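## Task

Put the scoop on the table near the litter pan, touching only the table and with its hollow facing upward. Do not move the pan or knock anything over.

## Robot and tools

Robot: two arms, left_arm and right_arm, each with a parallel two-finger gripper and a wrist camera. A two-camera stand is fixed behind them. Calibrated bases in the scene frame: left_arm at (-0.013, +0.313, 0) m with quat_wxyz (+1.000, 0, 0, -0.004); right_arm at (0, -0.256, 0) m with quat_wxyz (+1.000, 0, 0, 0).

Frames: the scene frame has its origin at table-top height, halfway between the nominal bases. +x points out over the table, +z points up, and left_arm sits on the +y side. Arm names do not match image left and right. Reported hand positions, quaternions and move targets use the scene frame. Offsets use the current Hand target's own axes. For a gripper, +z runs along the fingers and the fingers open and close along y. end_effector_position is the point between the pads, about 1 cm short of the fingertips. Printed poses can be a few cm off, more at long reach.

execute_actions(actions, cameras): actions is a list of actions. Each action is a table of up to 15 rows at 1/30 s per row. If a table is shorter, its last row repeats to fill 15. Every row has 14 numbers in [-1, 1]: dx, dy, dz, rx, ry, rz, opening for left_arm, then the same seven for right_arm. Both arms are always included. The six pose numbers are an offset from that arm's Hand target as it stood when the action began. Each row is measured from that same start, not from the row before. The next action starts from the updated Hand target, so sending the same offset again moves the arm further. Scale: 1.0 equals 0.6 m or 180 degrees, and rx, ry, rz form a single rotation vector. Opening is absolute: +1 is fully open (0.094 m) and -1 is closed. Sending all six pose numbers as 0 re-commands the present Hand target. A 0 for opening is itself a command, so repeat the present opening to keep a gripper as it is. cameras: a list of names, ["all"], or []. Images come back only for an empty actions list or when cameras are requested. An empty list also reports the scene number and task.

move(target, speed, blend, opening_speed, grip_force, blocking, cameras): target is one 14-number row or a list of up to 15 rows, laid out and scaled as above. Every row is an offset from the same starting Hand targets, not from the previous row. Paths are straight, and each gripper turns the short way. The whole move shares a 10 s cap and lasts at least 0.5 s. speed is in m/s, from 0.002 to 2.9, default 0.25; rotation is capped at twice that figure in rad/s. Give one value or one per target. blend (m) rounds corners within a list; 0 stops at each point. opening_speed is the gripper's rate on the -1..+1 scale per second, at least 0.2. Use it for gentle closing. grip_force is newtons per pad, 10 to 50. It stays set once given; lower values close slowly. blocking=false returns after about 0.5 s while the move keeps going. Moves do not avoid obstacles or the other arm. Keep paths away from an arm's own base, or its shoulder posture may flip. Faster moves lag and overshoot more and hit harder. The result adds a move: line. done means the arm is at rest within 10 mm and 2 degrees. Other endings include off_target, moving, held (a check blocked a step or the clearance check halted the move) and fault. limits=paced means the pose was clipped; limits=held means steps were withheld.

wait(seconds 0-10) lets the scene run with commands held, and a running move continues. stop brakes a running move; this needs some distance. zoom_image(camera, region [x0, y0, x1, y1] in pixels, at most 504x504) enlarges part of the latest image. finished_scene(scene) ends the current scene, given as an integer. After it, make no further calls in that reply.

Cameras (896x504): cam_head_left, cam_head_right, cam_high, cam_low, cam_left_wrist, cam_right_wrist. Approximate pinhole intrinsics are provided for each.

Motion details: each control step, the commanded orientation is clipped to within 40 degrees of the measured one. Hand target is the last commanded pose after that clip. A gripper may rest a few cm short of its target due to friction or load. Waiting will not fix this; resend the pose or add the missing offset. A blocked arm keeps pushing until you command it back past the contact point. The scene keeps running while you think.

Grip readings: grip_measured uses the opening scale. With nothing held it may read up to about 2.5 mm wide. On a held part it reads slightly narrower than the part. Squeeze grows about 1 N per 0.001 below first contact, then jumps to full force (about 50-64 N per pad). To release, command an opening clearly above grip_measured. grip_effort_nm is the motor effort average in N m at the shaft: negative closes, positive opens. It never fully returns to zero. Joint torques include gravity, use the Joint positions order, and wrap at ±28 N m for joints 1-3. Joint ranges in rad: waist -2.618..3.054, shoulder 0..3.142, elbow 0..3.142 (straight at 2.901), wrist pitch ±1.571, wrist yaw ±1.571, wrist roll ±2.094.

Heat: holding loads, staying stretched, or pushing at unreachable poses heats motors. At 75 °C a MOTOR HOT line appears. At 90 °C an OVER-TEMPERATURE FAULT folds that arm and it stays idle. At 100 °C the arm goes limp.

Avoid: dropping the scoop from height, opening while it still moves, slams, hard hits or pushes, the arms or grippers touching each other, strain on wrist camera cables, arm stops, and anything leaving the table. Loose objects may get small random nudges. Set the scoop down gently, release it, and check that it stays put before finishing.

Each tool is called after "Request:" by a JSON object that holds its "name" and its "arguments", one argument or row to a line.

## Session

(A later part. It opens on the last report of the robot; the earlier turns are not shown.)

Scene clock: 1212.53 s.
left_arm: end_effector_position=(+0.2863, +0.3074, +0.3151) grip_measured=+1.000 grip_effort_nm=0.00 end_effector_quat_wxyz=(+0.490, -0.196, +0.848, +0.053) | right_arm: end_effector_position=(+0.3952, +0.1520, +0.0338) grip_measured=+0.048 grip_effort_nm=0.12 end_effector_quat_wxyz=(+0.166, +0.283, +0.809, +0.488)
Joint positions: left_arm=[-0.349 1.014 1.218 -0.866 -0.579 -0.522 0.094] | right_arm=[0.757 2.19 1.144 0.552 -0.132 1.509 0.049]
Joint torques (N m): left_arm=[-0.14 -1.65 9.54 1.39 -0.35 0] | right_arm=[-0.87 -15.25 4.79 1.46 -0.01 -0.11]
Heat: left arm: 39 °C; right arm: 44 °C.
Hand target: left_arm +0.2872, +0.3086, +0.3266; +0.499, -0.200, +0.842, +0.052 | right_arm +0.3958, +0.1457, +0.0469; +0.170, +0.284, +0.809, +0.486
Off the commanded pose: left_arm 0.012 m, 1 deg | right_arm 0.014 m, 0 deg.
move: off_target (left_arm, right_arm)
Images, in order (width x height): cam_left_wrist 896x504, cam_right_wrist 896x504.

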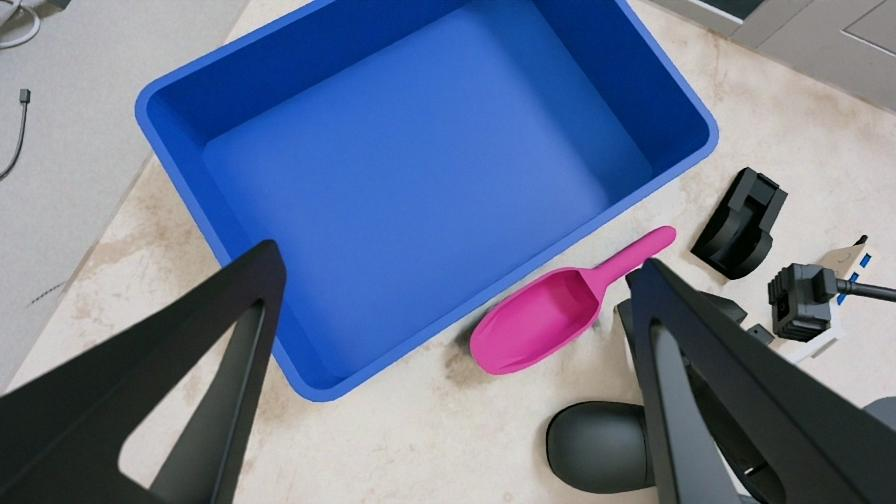

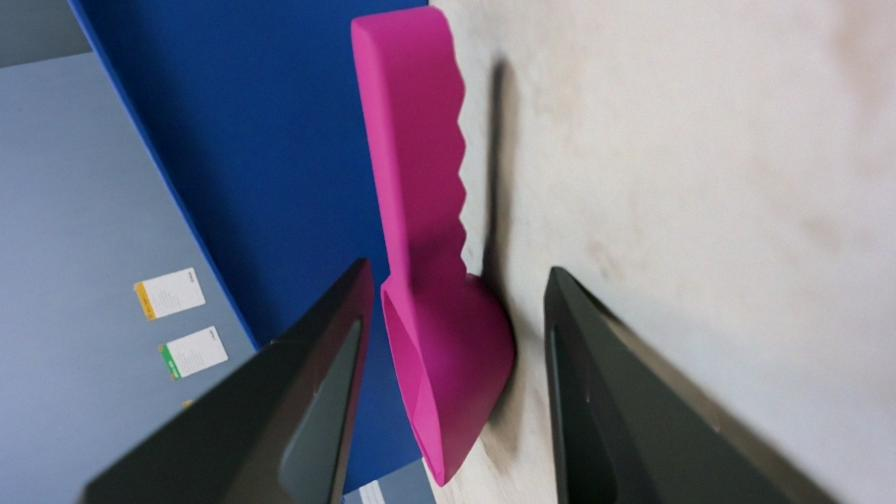

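Request:
{"name": "move", "arguments": {
  "target": [
    [0,0,0,0,0,0,1,0,0,-0.0667,0,0,0,0.05],
    [0,0,0,0,0,0,1,0,0.2208,-0.1843,0,0,0,0.05]
  ],
  "speed": [0.06,0.2],
  "blend": [0.02,0],
  "cameras": ["all"]
}}

Scene clock: 1221.10 s.
left_arm: end_effector_position=(+0.2863, +0.3074, +0.3151) grip_measured=+1.000 grip_effort_nm=0.00 end_effector_quat_wxyz=(+0.490, -0.196, +0.848, +0.053) | right_arm: end_effector_position=(+0.3683, +0.1194, +0.1839) grip_measured=+0.048 grip_effort_nm=0.11 end_effector_quat_wxyz=(+0.150, +0.294, +0.823, +0.463)
Joint positions: left_arm=[-0.349 1.014 1.218 -0.866 -0.579 -0.522 0.094] | right_arm=[0.743 1.761 1.275 -0.075 -0.145 1.509 0.049]
Joint torques (N m): left_arm=[-0.16 -1.63 9.48 1.4 -0.35 -0.01] | right_arm=[-0.8 -12.44 9.21 1.83 0 -0.16]
Heat: left arm: 39 °C; right arm: 43 °C.
Hand target: left_arm +0.2872, +0.3086, +0.3266; +0.499, -0.200, +0.842, +0.052 | right_arm +0.3738, +0.1180, +0.2157; +0.170, +0.284, +0.809, +0.486
Off the commanded pose: left_arm 0.012 m, 1 deg | right_arm 0.032 m, 4 deg.
move: off_target (left_arm, right_arm)

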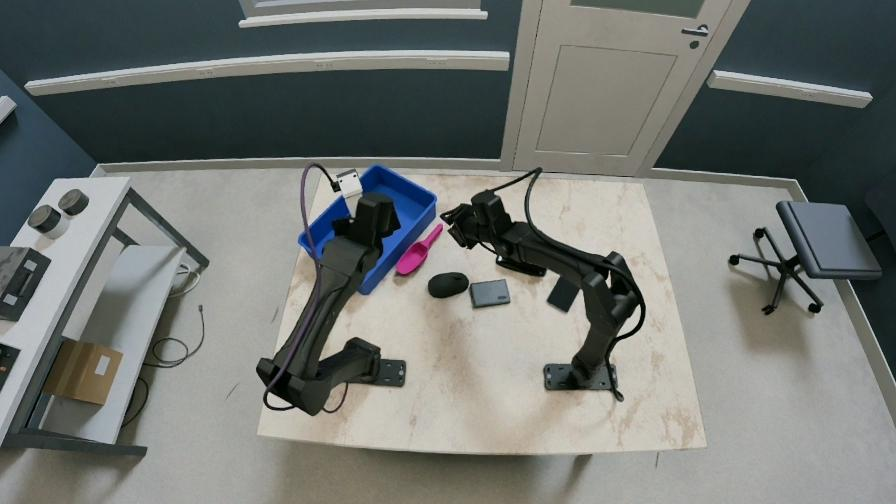

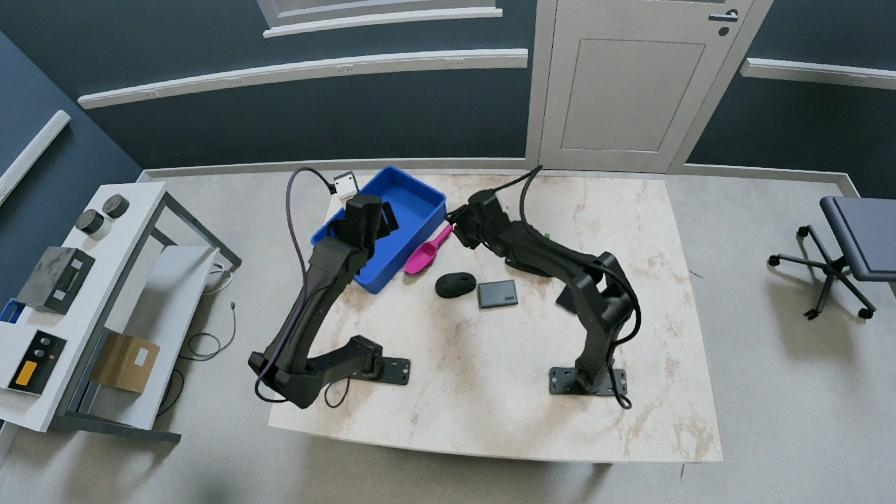

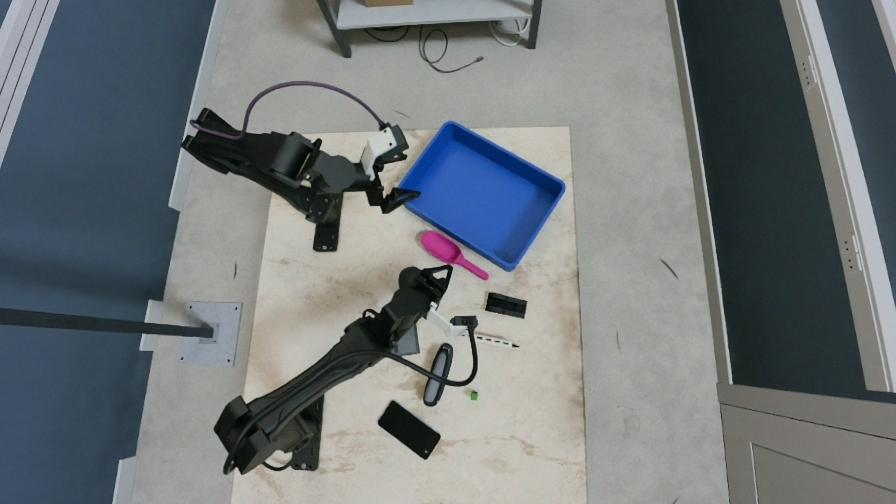

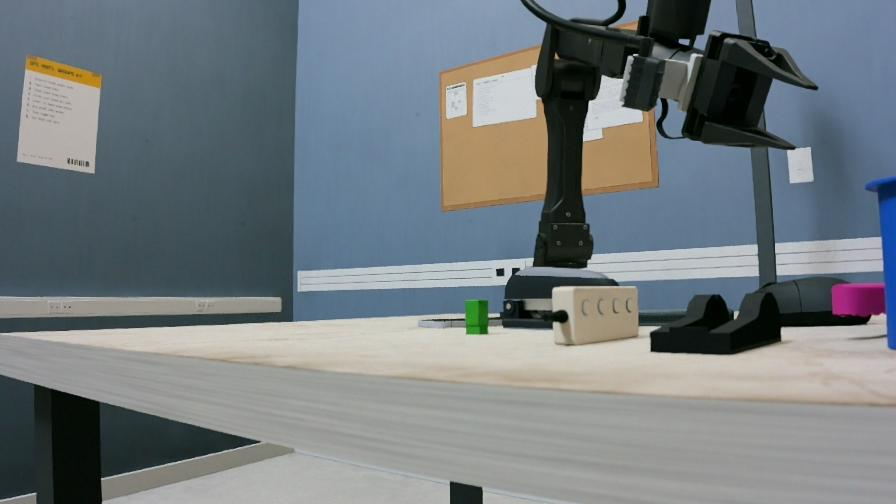

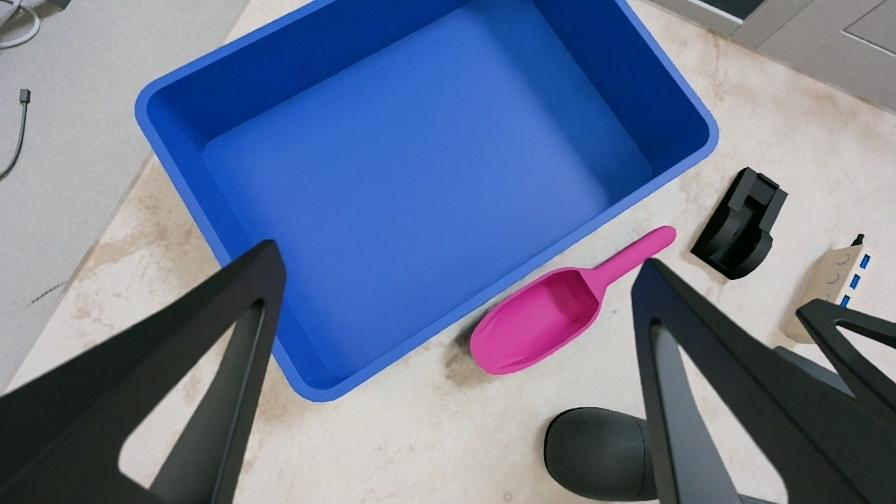

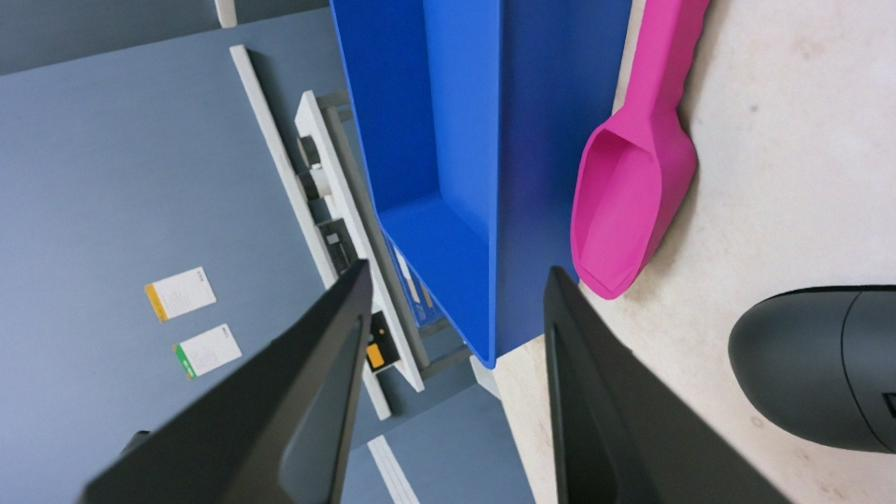

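Request:
{"name": "zoom_image", "arguments": {
  "camera": "cam_right_wrist",
  "region": [450, 0, 800, 350]
}}

Scaled by 1.440.

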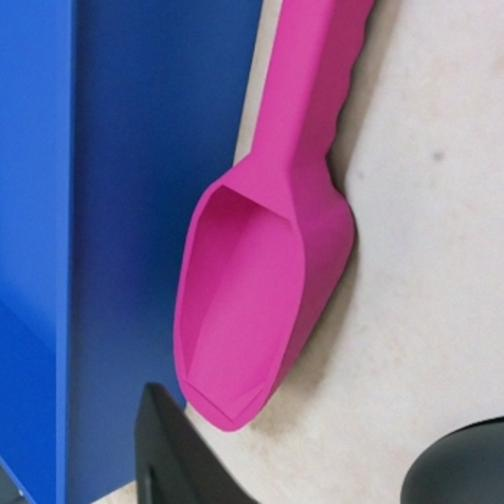

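Request:
{"name": "move", "arguments": {
  "target": [0,0,-0.167,0,0,0,1,0.0864,0.0165,0.087,0.0955,0.0509,-0.4748,0.05],
  "speed": 0.15,
  "cameras": ["cam_right_wrist","cam_high"]
}}

Scene clock: 1470.90 s.
left_arm: end_effector_position=(+0.2053, +0.2767, +0.3670) grip_measured=+1.000 grip_effort_nm=-0.01 end_effector_quat_wxyz=(+0.487, -0.196, +0.850, +0.049) | right_arm: end_effector_position=(+0.3608, +0.1814, +0.1929) grip_measured=+0.048 grip_effort_nm=0.11 end_effector_quat_wxyz=(+0.341, -0.352, +0.860, +0.144)
Joint positions: left_arm=[-0.866 1.065 1.575 -1.546 -0.92 -1.057 0.094] | right_arm=[0.904 2.06 1.912 -0.667 0.08 0.096 0.049]
Joint torques (N m): left_arm=[-0.94 -0.53 7.35 0.86 -0.78 -0.11] | right_arm=[0.62 -9.81 10.07 1.64 0.15 -0.1]
Heat: left arm: 40 °C; right arm: 45 °C.
Hand target: left_arm +0.2052, +0.2798, +0.3764; +0.499, -0.200, +0.842, +0.052 | right_arm +0.3648, +0.1900, +0.1998; +0.354, -0.354, +0.853, +0.147
Off the commanded pose: left_arm 0.010 m, 2 deg | right_arm 0.012 m, 2 deg.
move: off_target (right_arm)
Images, in order (width x height): cam_high 896x504, cam_right_wrist 896x504.

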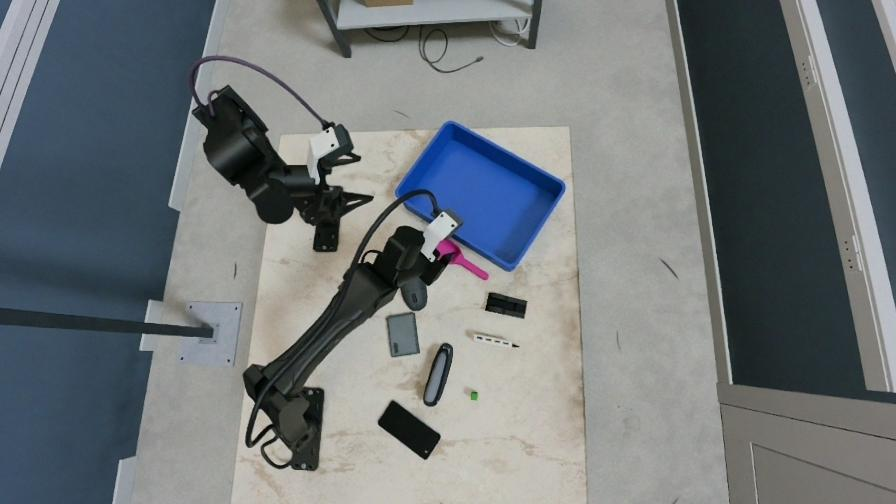

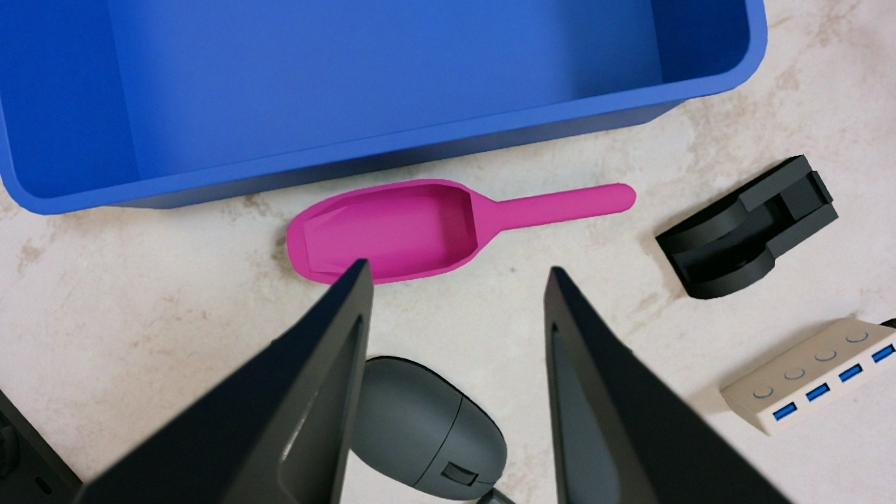

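Request:
{"name": "finished_scene", "arguments": {
  "scene": 1
}}

The scene is finished: the task was done.


## Next scene

The scoop starts in the right gripper. Set it on the table near the litter pan, touching only the table and with its hollow facing upward. Do not move the pan or knock anything over.

Request:
{"name": "execute_actions", "arguments": {
  "actions": []
}}

Scene clock: 0.00 s.
left_arm: end_effector_position=(+0.3619, +0.3581, +0.4821) grip_measured=+1.000 grip_effort_nm=n/a end_effector_quat_wxyz=(+0.724, +0.128, +0.648, +0.199) | right_arm: end_effector_position=(+0.3702, -0.4982, +0.2771) grip_measured=-0.594 grip_effort_nm=n/a end_effector_quat_wxyz=(+0.298, -0.516, +0.633, -0.494)
Joint positions: left_arm=[0.166 1.088 1.247 -0.032 0.085 0.452 0.094] | right_arm=[-0.725 1.352 1.058 -0.071 -0.357 -1.845 0.019]
Joint velocities: within noise
Joint torques (N m): no reading
Heat: left arm: 34 °C; right arm: 37 °C.
Hand target: left_arm +0.3571, +0.3574, +0.4921; +0.732, +0.125, +0.639, +0.200 | right_arm +0.3713, -0.4973, +0.2975; +0.307, -0.509, +0.620, -0.512
Tool commands: left_gripper/opening=+1.0 right_gripper/opening=-0.980928

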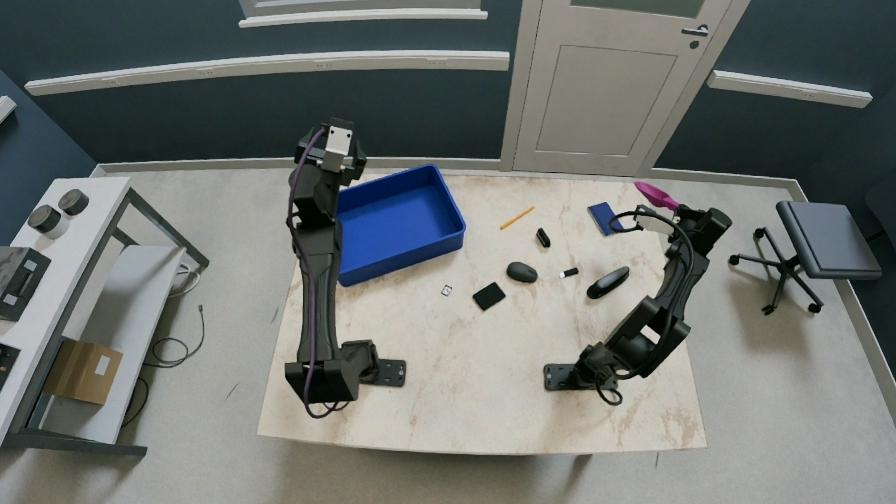

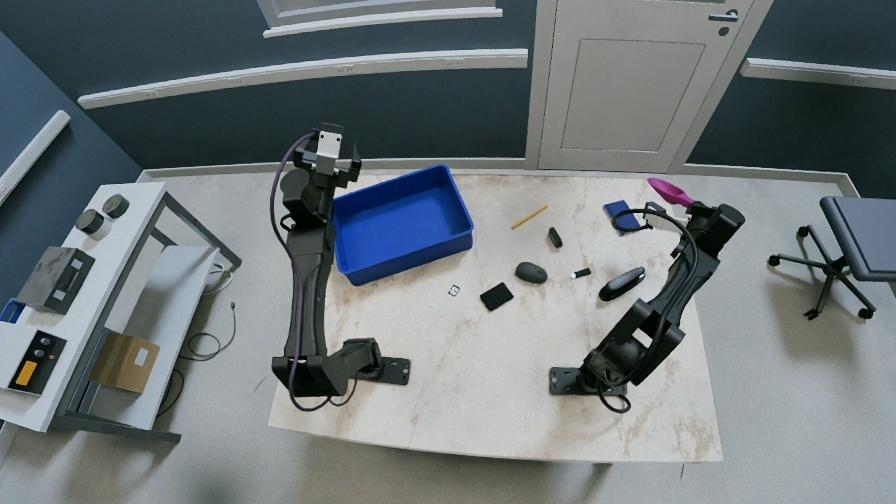

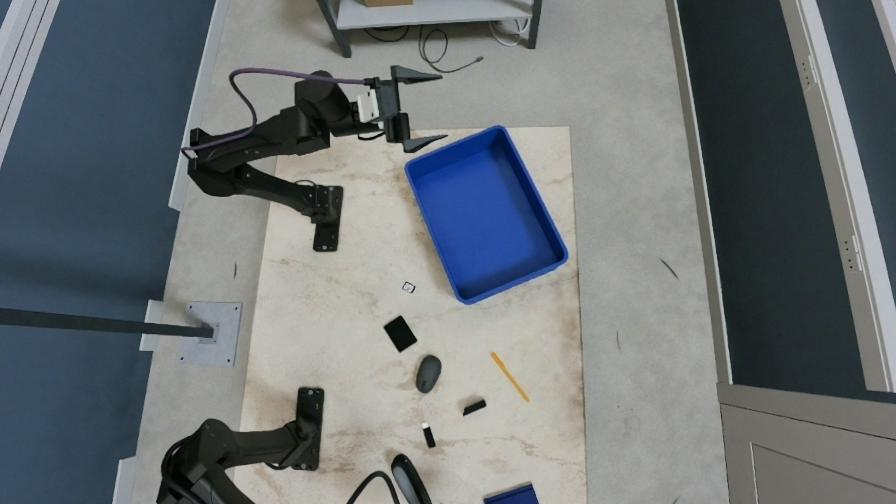

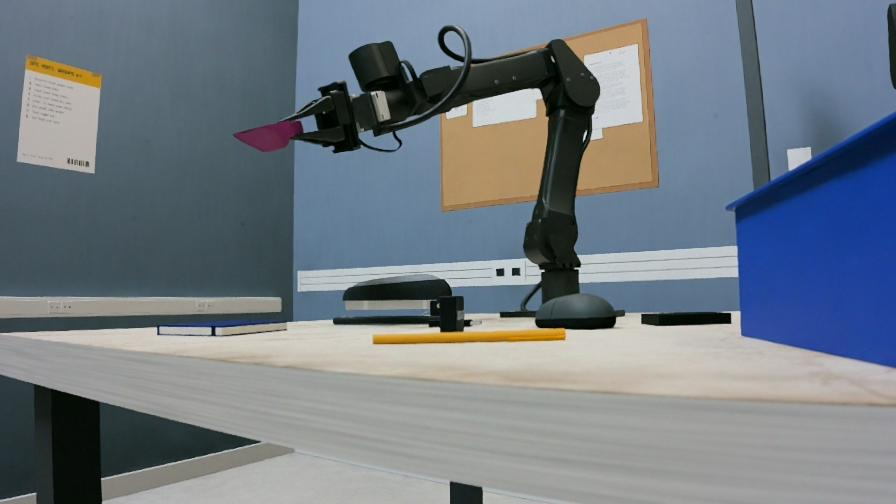

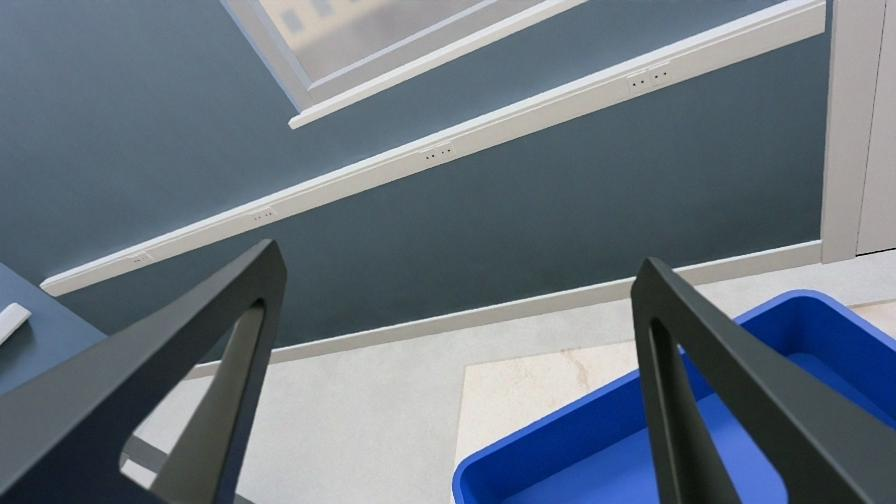

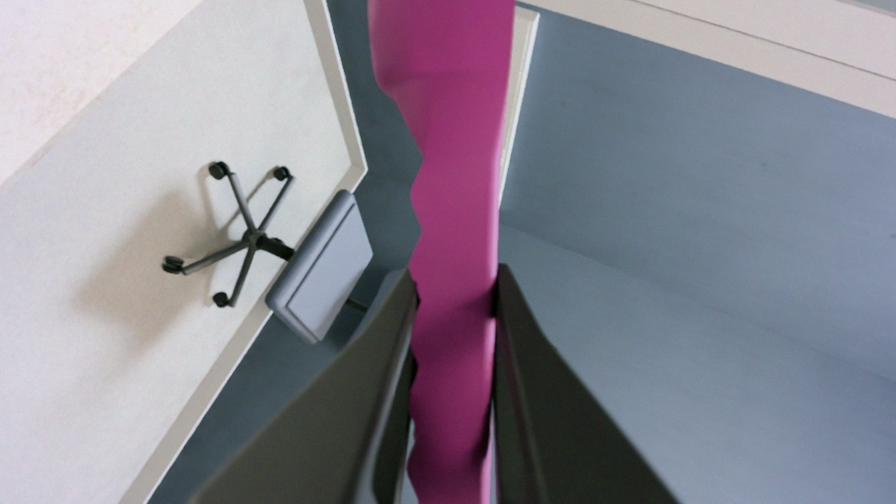

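Request:
{"name": "zoom_image", "arguments": {
  "camera": "cam_low",
  "region": [210, 60, 410, 172]
}}

Request:
{"name": "zoom_image", "arguments": {
  "camera": "cam_head_left",
  "region": [590, 150, 750, 240]
}}

Request:
{"name": "zoom_image", "arguments": {
  "camera": "cam_high",
  "region": [350, 110, 610, 400]
}}

Scaled by 2.520.

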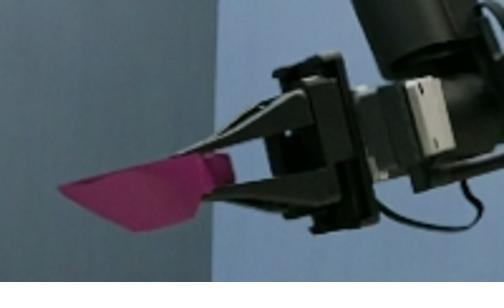

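Scaled by 3.150.

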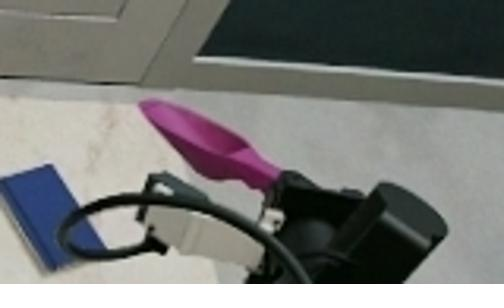

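Scaled by 1.738.

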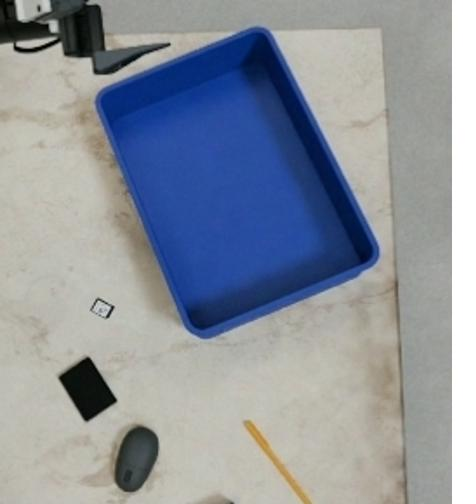

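Request:
{"name": "move", "arguments": {
  "target": [
    [0,0,0,0,0,0,1, -0.9677,0.1473,-0.393,0.0459,-0.4602,-0.0892,-0.980928],
    [0,0,0,0,0,0,1, -0.977,0.2105,-0.3738,0.0459,-0.4602,-0.0892,-0.980928]
  ],
  "speed": [0.45,0.2],
  "blend": [0.03,0],
  "cameras": ["cam_high","cam_right_wrist","cam_low"]
}}

Scene clock: 279.20 s.
left_arm: end_effector_position=(+0.3619, +0.3581, +0.4821) grip_measured=+1.000 grip_effort_nm=0.00 end_effector_quat_wxyz=(+0.724, +0.128, +0.648, +0.199) | right_arm: end_effector_position=(+0.3020, +0.1188, +0.1555) grip_measured=-0.594 grip_effort_nm=-1.04 end_effector_quat_wxyz=(-0.591, +0.780, -0.158, +0.132)
Joint positions: left_arm=[0.166 1.088 1.247 -0.032 0.085 0.452 0.094] | right_arm=[0.747 1.69 0.779 0.617 -0.388 -1.705 0.019]
Joint torques (N m): left_arm=[-0.06 -4.07 7.72 1.79 -0.04 -0.08] | right_arm=[0.31 -6.16 6.37 2.25 -0.26 0.23]
Heat: left arm: 44 °C; right arm: 45 °C.
Hand target: left_arm +0.3571, +0.3574, +0.4921; +0.732, +0.125, +0.639, +0.200 | right_arm +0.3010, +0.1239, +0.1596; -0.603, +0.772, -0.157, +0.123
Off the commanded pose: left_arm 0.011 m, 2 deg | right_arm 0.007 m, 2 deg.
move: off_target (left_arm); blend cut to 0.02 m at target 1
Images, in order (width x height): cam_high 896x504, cam_low 896x504, cam_right_wrist 896x504.

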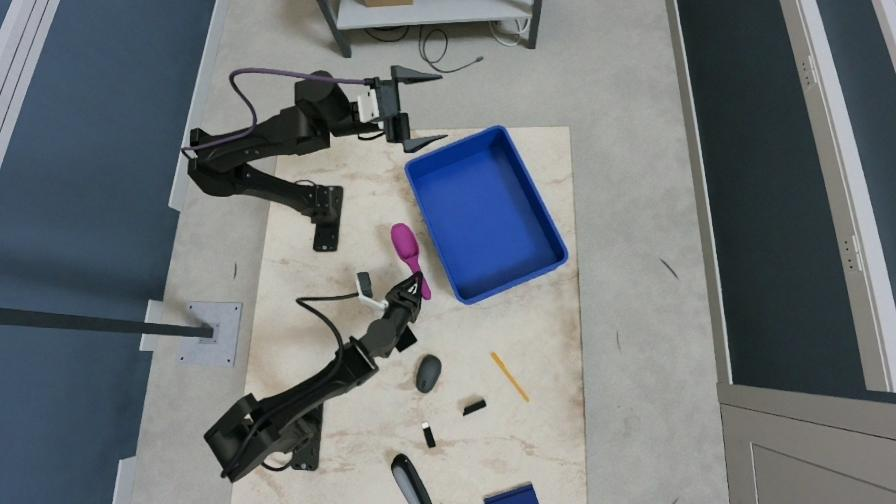

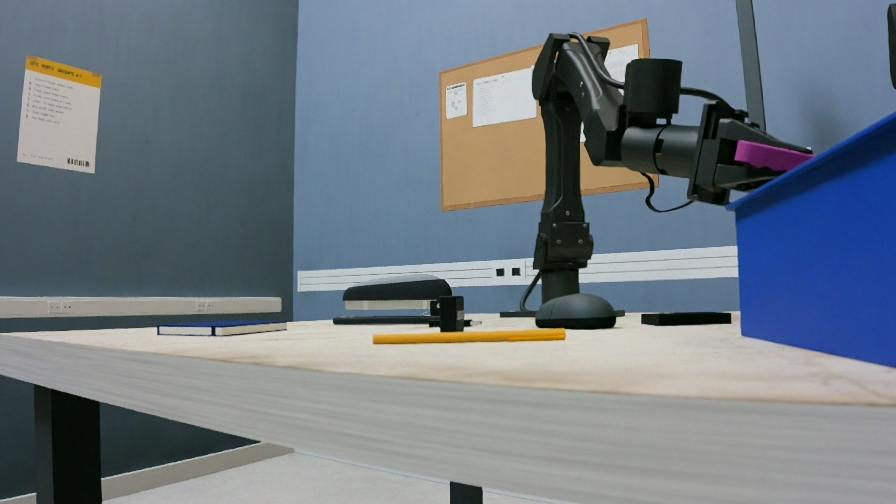

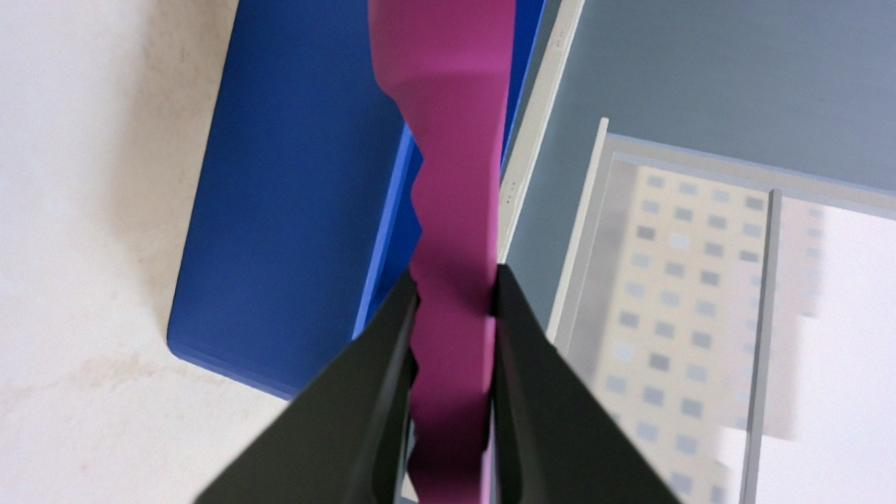

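Request:
{"name": "zoom_image", "arguments": {
  "camera": "cam_high",
  "region": [360, 205, 480, 325]
}}

Scaled by 4.200.

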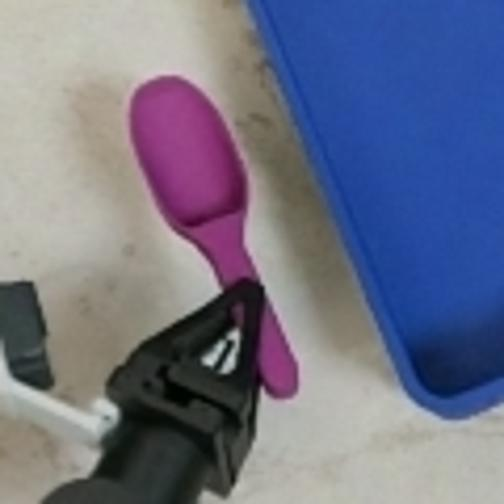

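Request:
{"name": "move", "arguments": {
  "target": [
    [0,0,0,0,0,0,1, 0.0376,0.0387,0.0485,-0.0333,0,0,-0.980928],
    [0,0,0,0,0,0,1, 0.0376,0.1277,0.0706,-0.0333,0,0,-0.980928],
    [0,0,0,0,0,0,1, 0.0376,0.1842,0.0847,-0.0333,0,0,-0.980928]
  ],
  "speed": [0.15,0.15,0.04],
  "blend": [0.015,0.01,0],
  "cameras": ["cam_high","cam_right_wrist"]
}}

Scene clock: 324.67 s.
left_arm: end_effector_position=(+0.3619, +0.3581, +0.4821) grip_measured=+1.000 grip_effort_nm=0.00 end_effector_quat_wxyz=(+0.724, +0.128, +0.648, +0.199) | right_arm: end_effector_position=(+0.3321, +0.1378, +0.0492) grip_measured=-0.594 grip_effort_nm=-1.03 end_effector_quat_wxyz=(-0.563, +0.801, -0.158, +0.125)
Joint positions: left_arm=[0.166 1.088 1.247 -0.032 0.085 0.452 0.094] | right_arm=[0.73 2.098 0.861 0.865 -0.403 -1.746 0.019]
Joint torques (N m): left_arm=[-0.06 -4.08 7.72 1.78 -0.03 -0.07] | right_arm=[-0.55 -7.54 4.14 2.03 -0.2 0.11]
Heat: left arm: 45 °C; right arm: 45 °C.
Hand target: left_arm +0.3571, +0.3574, +0.4921; +0.732, +0.125, +0.639, +0.200 | right_arm +0.3308, +0.1358, +0.0402; -0.562, +0.803, -0.163, +0.115
Off the commanded pose: left_arm 0.011 m, 2 deg | right_arm 0.009 m, 1 deg.
move: off_target (left_arm)
Images, in order (width x height): cam_high 896x504, cam_right_wrist 896x504.

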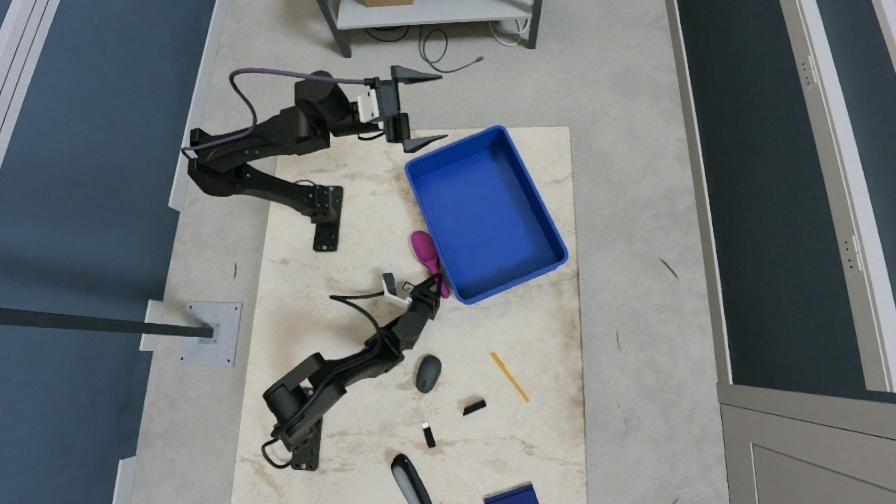

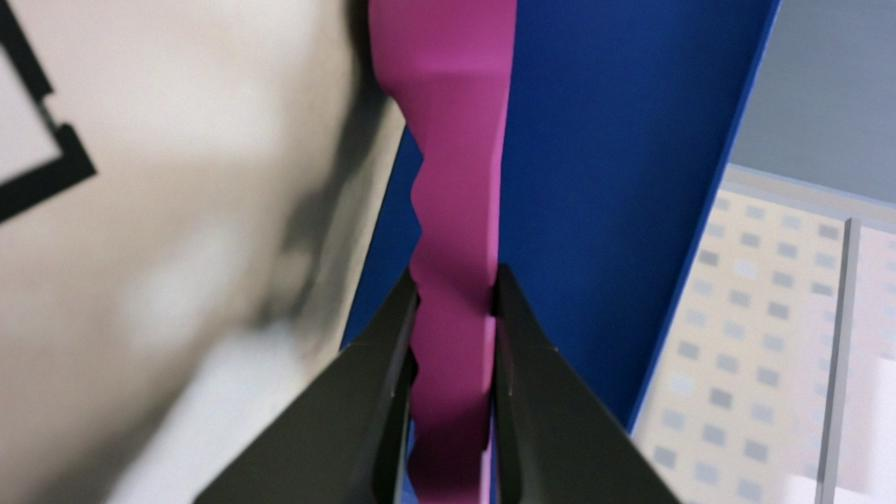

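Request:
{"name": "zoom_image", "arguments": {
  "camera": "cam_high",
  "region": [375, 210, 485, 320]
}}

Scaled by 4.582.

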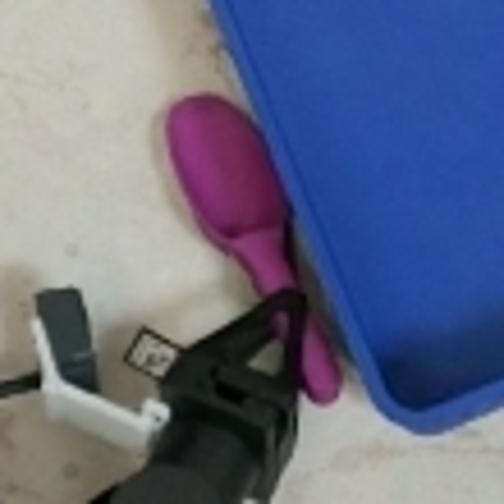

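Request:
{"name": "move", "arguments": {
  "target": [
    [0,0,0,0,0,0,1, -0.0118,0.0135,-0.0077,0,0,0,-0.980928],
    [0,0,0,0,0,0,1, -0.0118,0.0135,-0.0077,0,0,0,-0.15],
    [0,0,0,0,0,0,1, -0.0118,0.0322,-0.0009,-0.0556,0,0,-0.15],
    [0,0,0,0,0,0,1, -0.0118,0.0322,-0.0009,-0.0556,0,0,0.05]
  ],
  "speed": [0.04,0.04,0.06,0.06],
  "opening_speed": 0.4,
  "cameras": ["cam_high","cam_right_wrist"]
}}

Scene clock: 377.47 s.
left_arm: end_effector_position=(+0.3619, +0.3581, +0.4821) grip_measured=+1.000 grip_effort_nm=0.00 end_effector_quat_wxyz=(+0.724, +0.128, +0.648, +0.199) | right_arm: end_effector_position=(+0.3270, +0.1351, +0.0303) grip_measured=+0.047 grip_effort_nm=0.15 end_effector_quat_wxyz=(-0.514, +0.835, -0.161, +0.114)
Joint positions: left_arm=[0.166 1.088 1.247 -0.032 0.085 0.452 0.094] | right_arm=[0.743 2.08 0.893 0.687 -0.373 -1.795 0.049]
Joint torques (N m): left_arm=[-0.08 -4.11 7.73 1.78 -0.05 -0.06] | right_arm=[0.7 -10.7 5.18 0.94 0.06 0.01]
Heat: left arm: 45 °C; right arm: 45 °C.
Hand target: left_arm +0.3571, +0.3574, +0.4921; +0.732, +0.125, +0.639, +0.200 | right_arm +0.3215, +0.1321, +0.0222; -0.490, +0.849, -0.172, +0.100
Off the commanded pose: left_arm 0.011 m, 2 deg | right_arm 0.010 m, 4 deg.
move: off_target (left_arm, right_arm); target 2's new opening was sent with right_arm's hand 0.015 m and 2 deg from that target; target 4's new opening was sent with right_arm's hand 0.007 m and 3 deg from that target
Images, in order (width x height): cam_high 896x504, cam_right_wrist 896x504.

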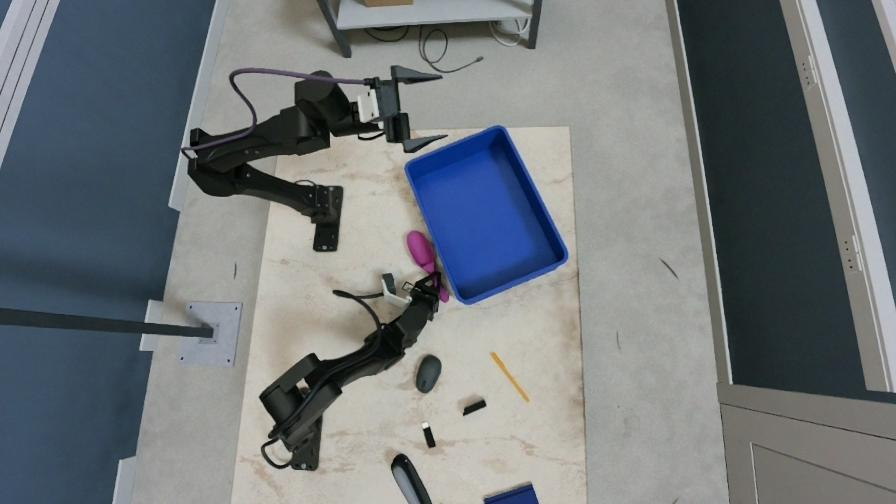

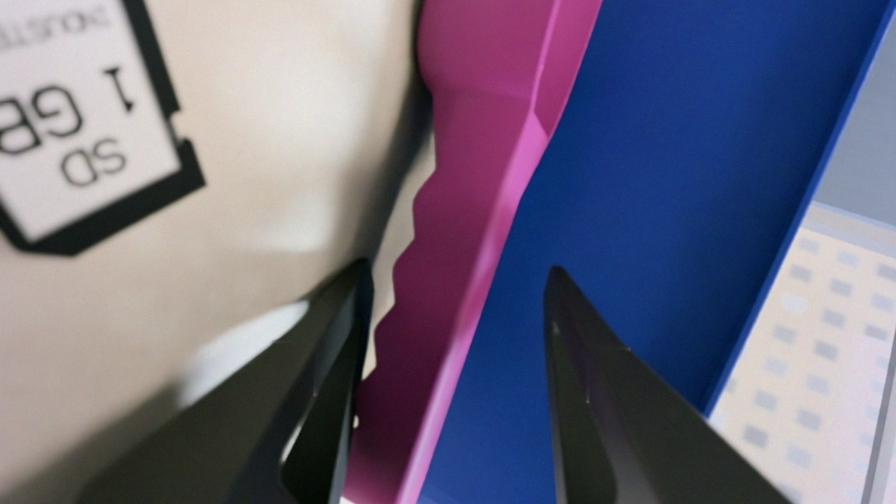

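Request:
{"name": "zoom_image", "arguments": {
  "camera": "cam_high",
  "region": [375, 210, 485, 320]
}}

Scaled by 4.582.

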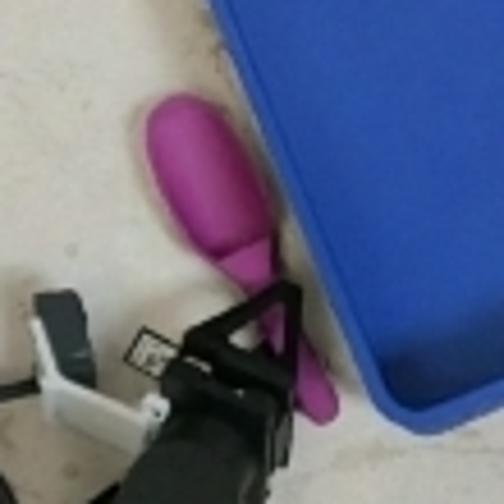

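Request:
{"name": "move", "arguments": {
  "target": [
    [0,0,0,0,0,0,1, 0,0.0062,-0.0998,0,0,0,0.05],
    [0,0,0,0,0,0,1, 0,-0.1371,-0.1998,0,0,0,0.05]
  ],
  "speed": [0.06,0.2],
  "blend": [0.01,0],
  "cameras": ["cam_high","cam_right_wrist","cam_head_left"]
}}

Scene clock: 401.43 s.
left_arm: end_effector_position=(+0.3619, +0.3581, +0.4821) grip_measured=+1.000 grip_effort_nm=0.00 end_effector_quat_wxyz=(+0.724, +0.128, +0.648, +0.199) | right_arm: end_effector_position=(+0.2934, +0.0713, +0.1315) grip_measured=+0.048 grip_effort_nm=0.11 end_effector_quat_wxyz=(-0.470, +0.859, -0.180, +0.095)
Joint positions: left_arm=[0.166 1.088 1.247 -0.032 0.085 0.452 0.094] | right_arm=[0.673 1.559 0.858 0.071 -0.41 -1.846 0.049]
Joint torques (N m): left_arm=[0.01 -4.11 7.64 1.79 -0.07 -0.08] | right_arm=[-0.75 -8.87 8.53 1.64 -0.38 0.02]
Heat: left arm: 45 °C; right arm: 42 °C.
Hand target: left_arm +0.3571, +0.3574, +0.4921; +0.732, +0.125, +0.639, +0.200 | right_arm +0.2968, +0.0744, +0.1534; -0.490, +0.849, -0.172, +0.100
Off the commanded pose: left_arm 0.011 m, 2 deg | right_arm 0.022 m, 3 deg.
move: off_target (left_arm, right_arm)
Images, in order (width x height): cam_head_left 896x504, cam_high 896x504, cam_right_wrist 896x504.

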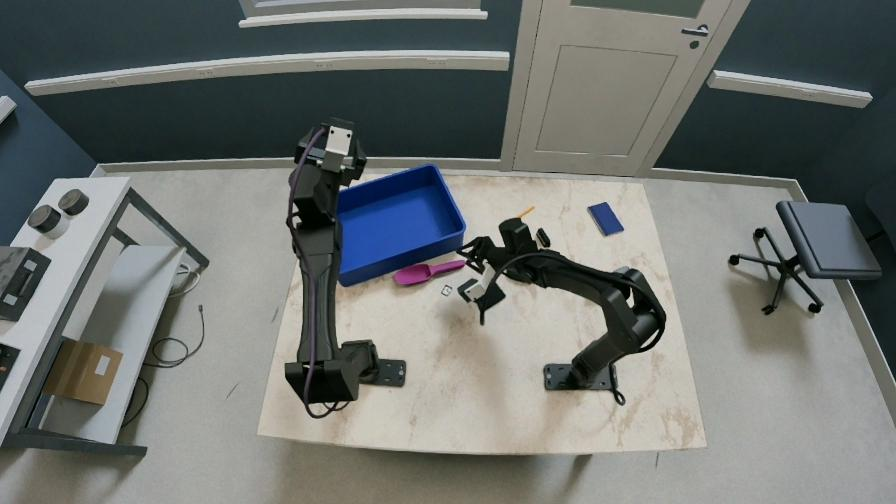

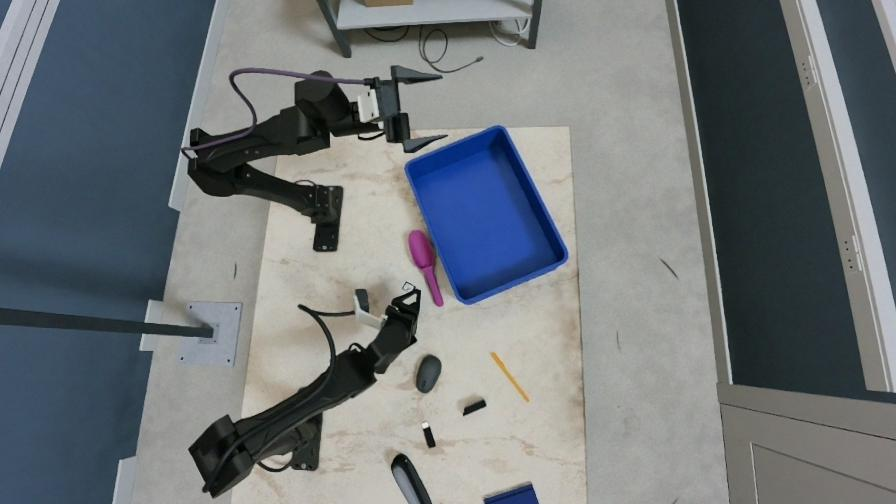

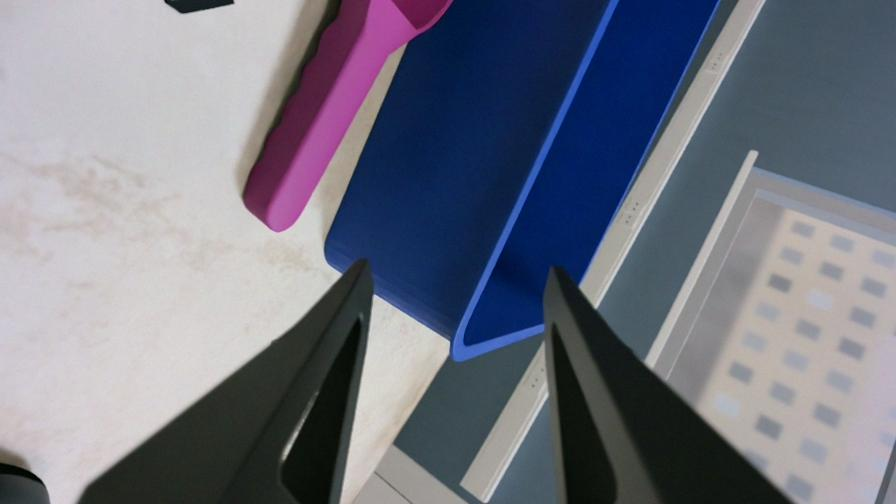

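Request:
{"name": "zoom_image", "arguments": {
  "camera": "cam_high",
  "region": [375, 210, 485, 320]
}}

Request:
{"name": "zoom_image", "arguments": {
  "camera": "cam_head_left",
  "region": [370, 230, 490, 310]
}}

Scaled by 4.582.

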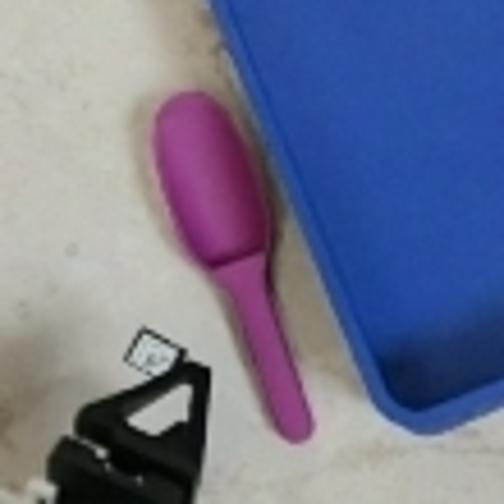

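Scaled by 4.200.

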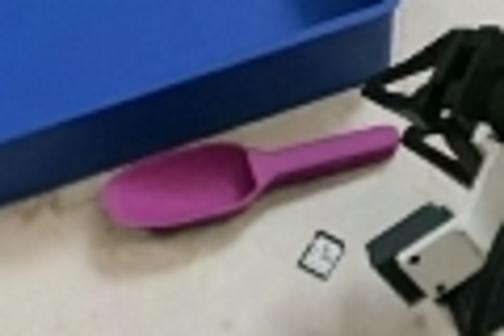

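Request:
{"name": "finished_scene", "arguments": {
  "scene": 2
}}

The scene is finished: the task was done.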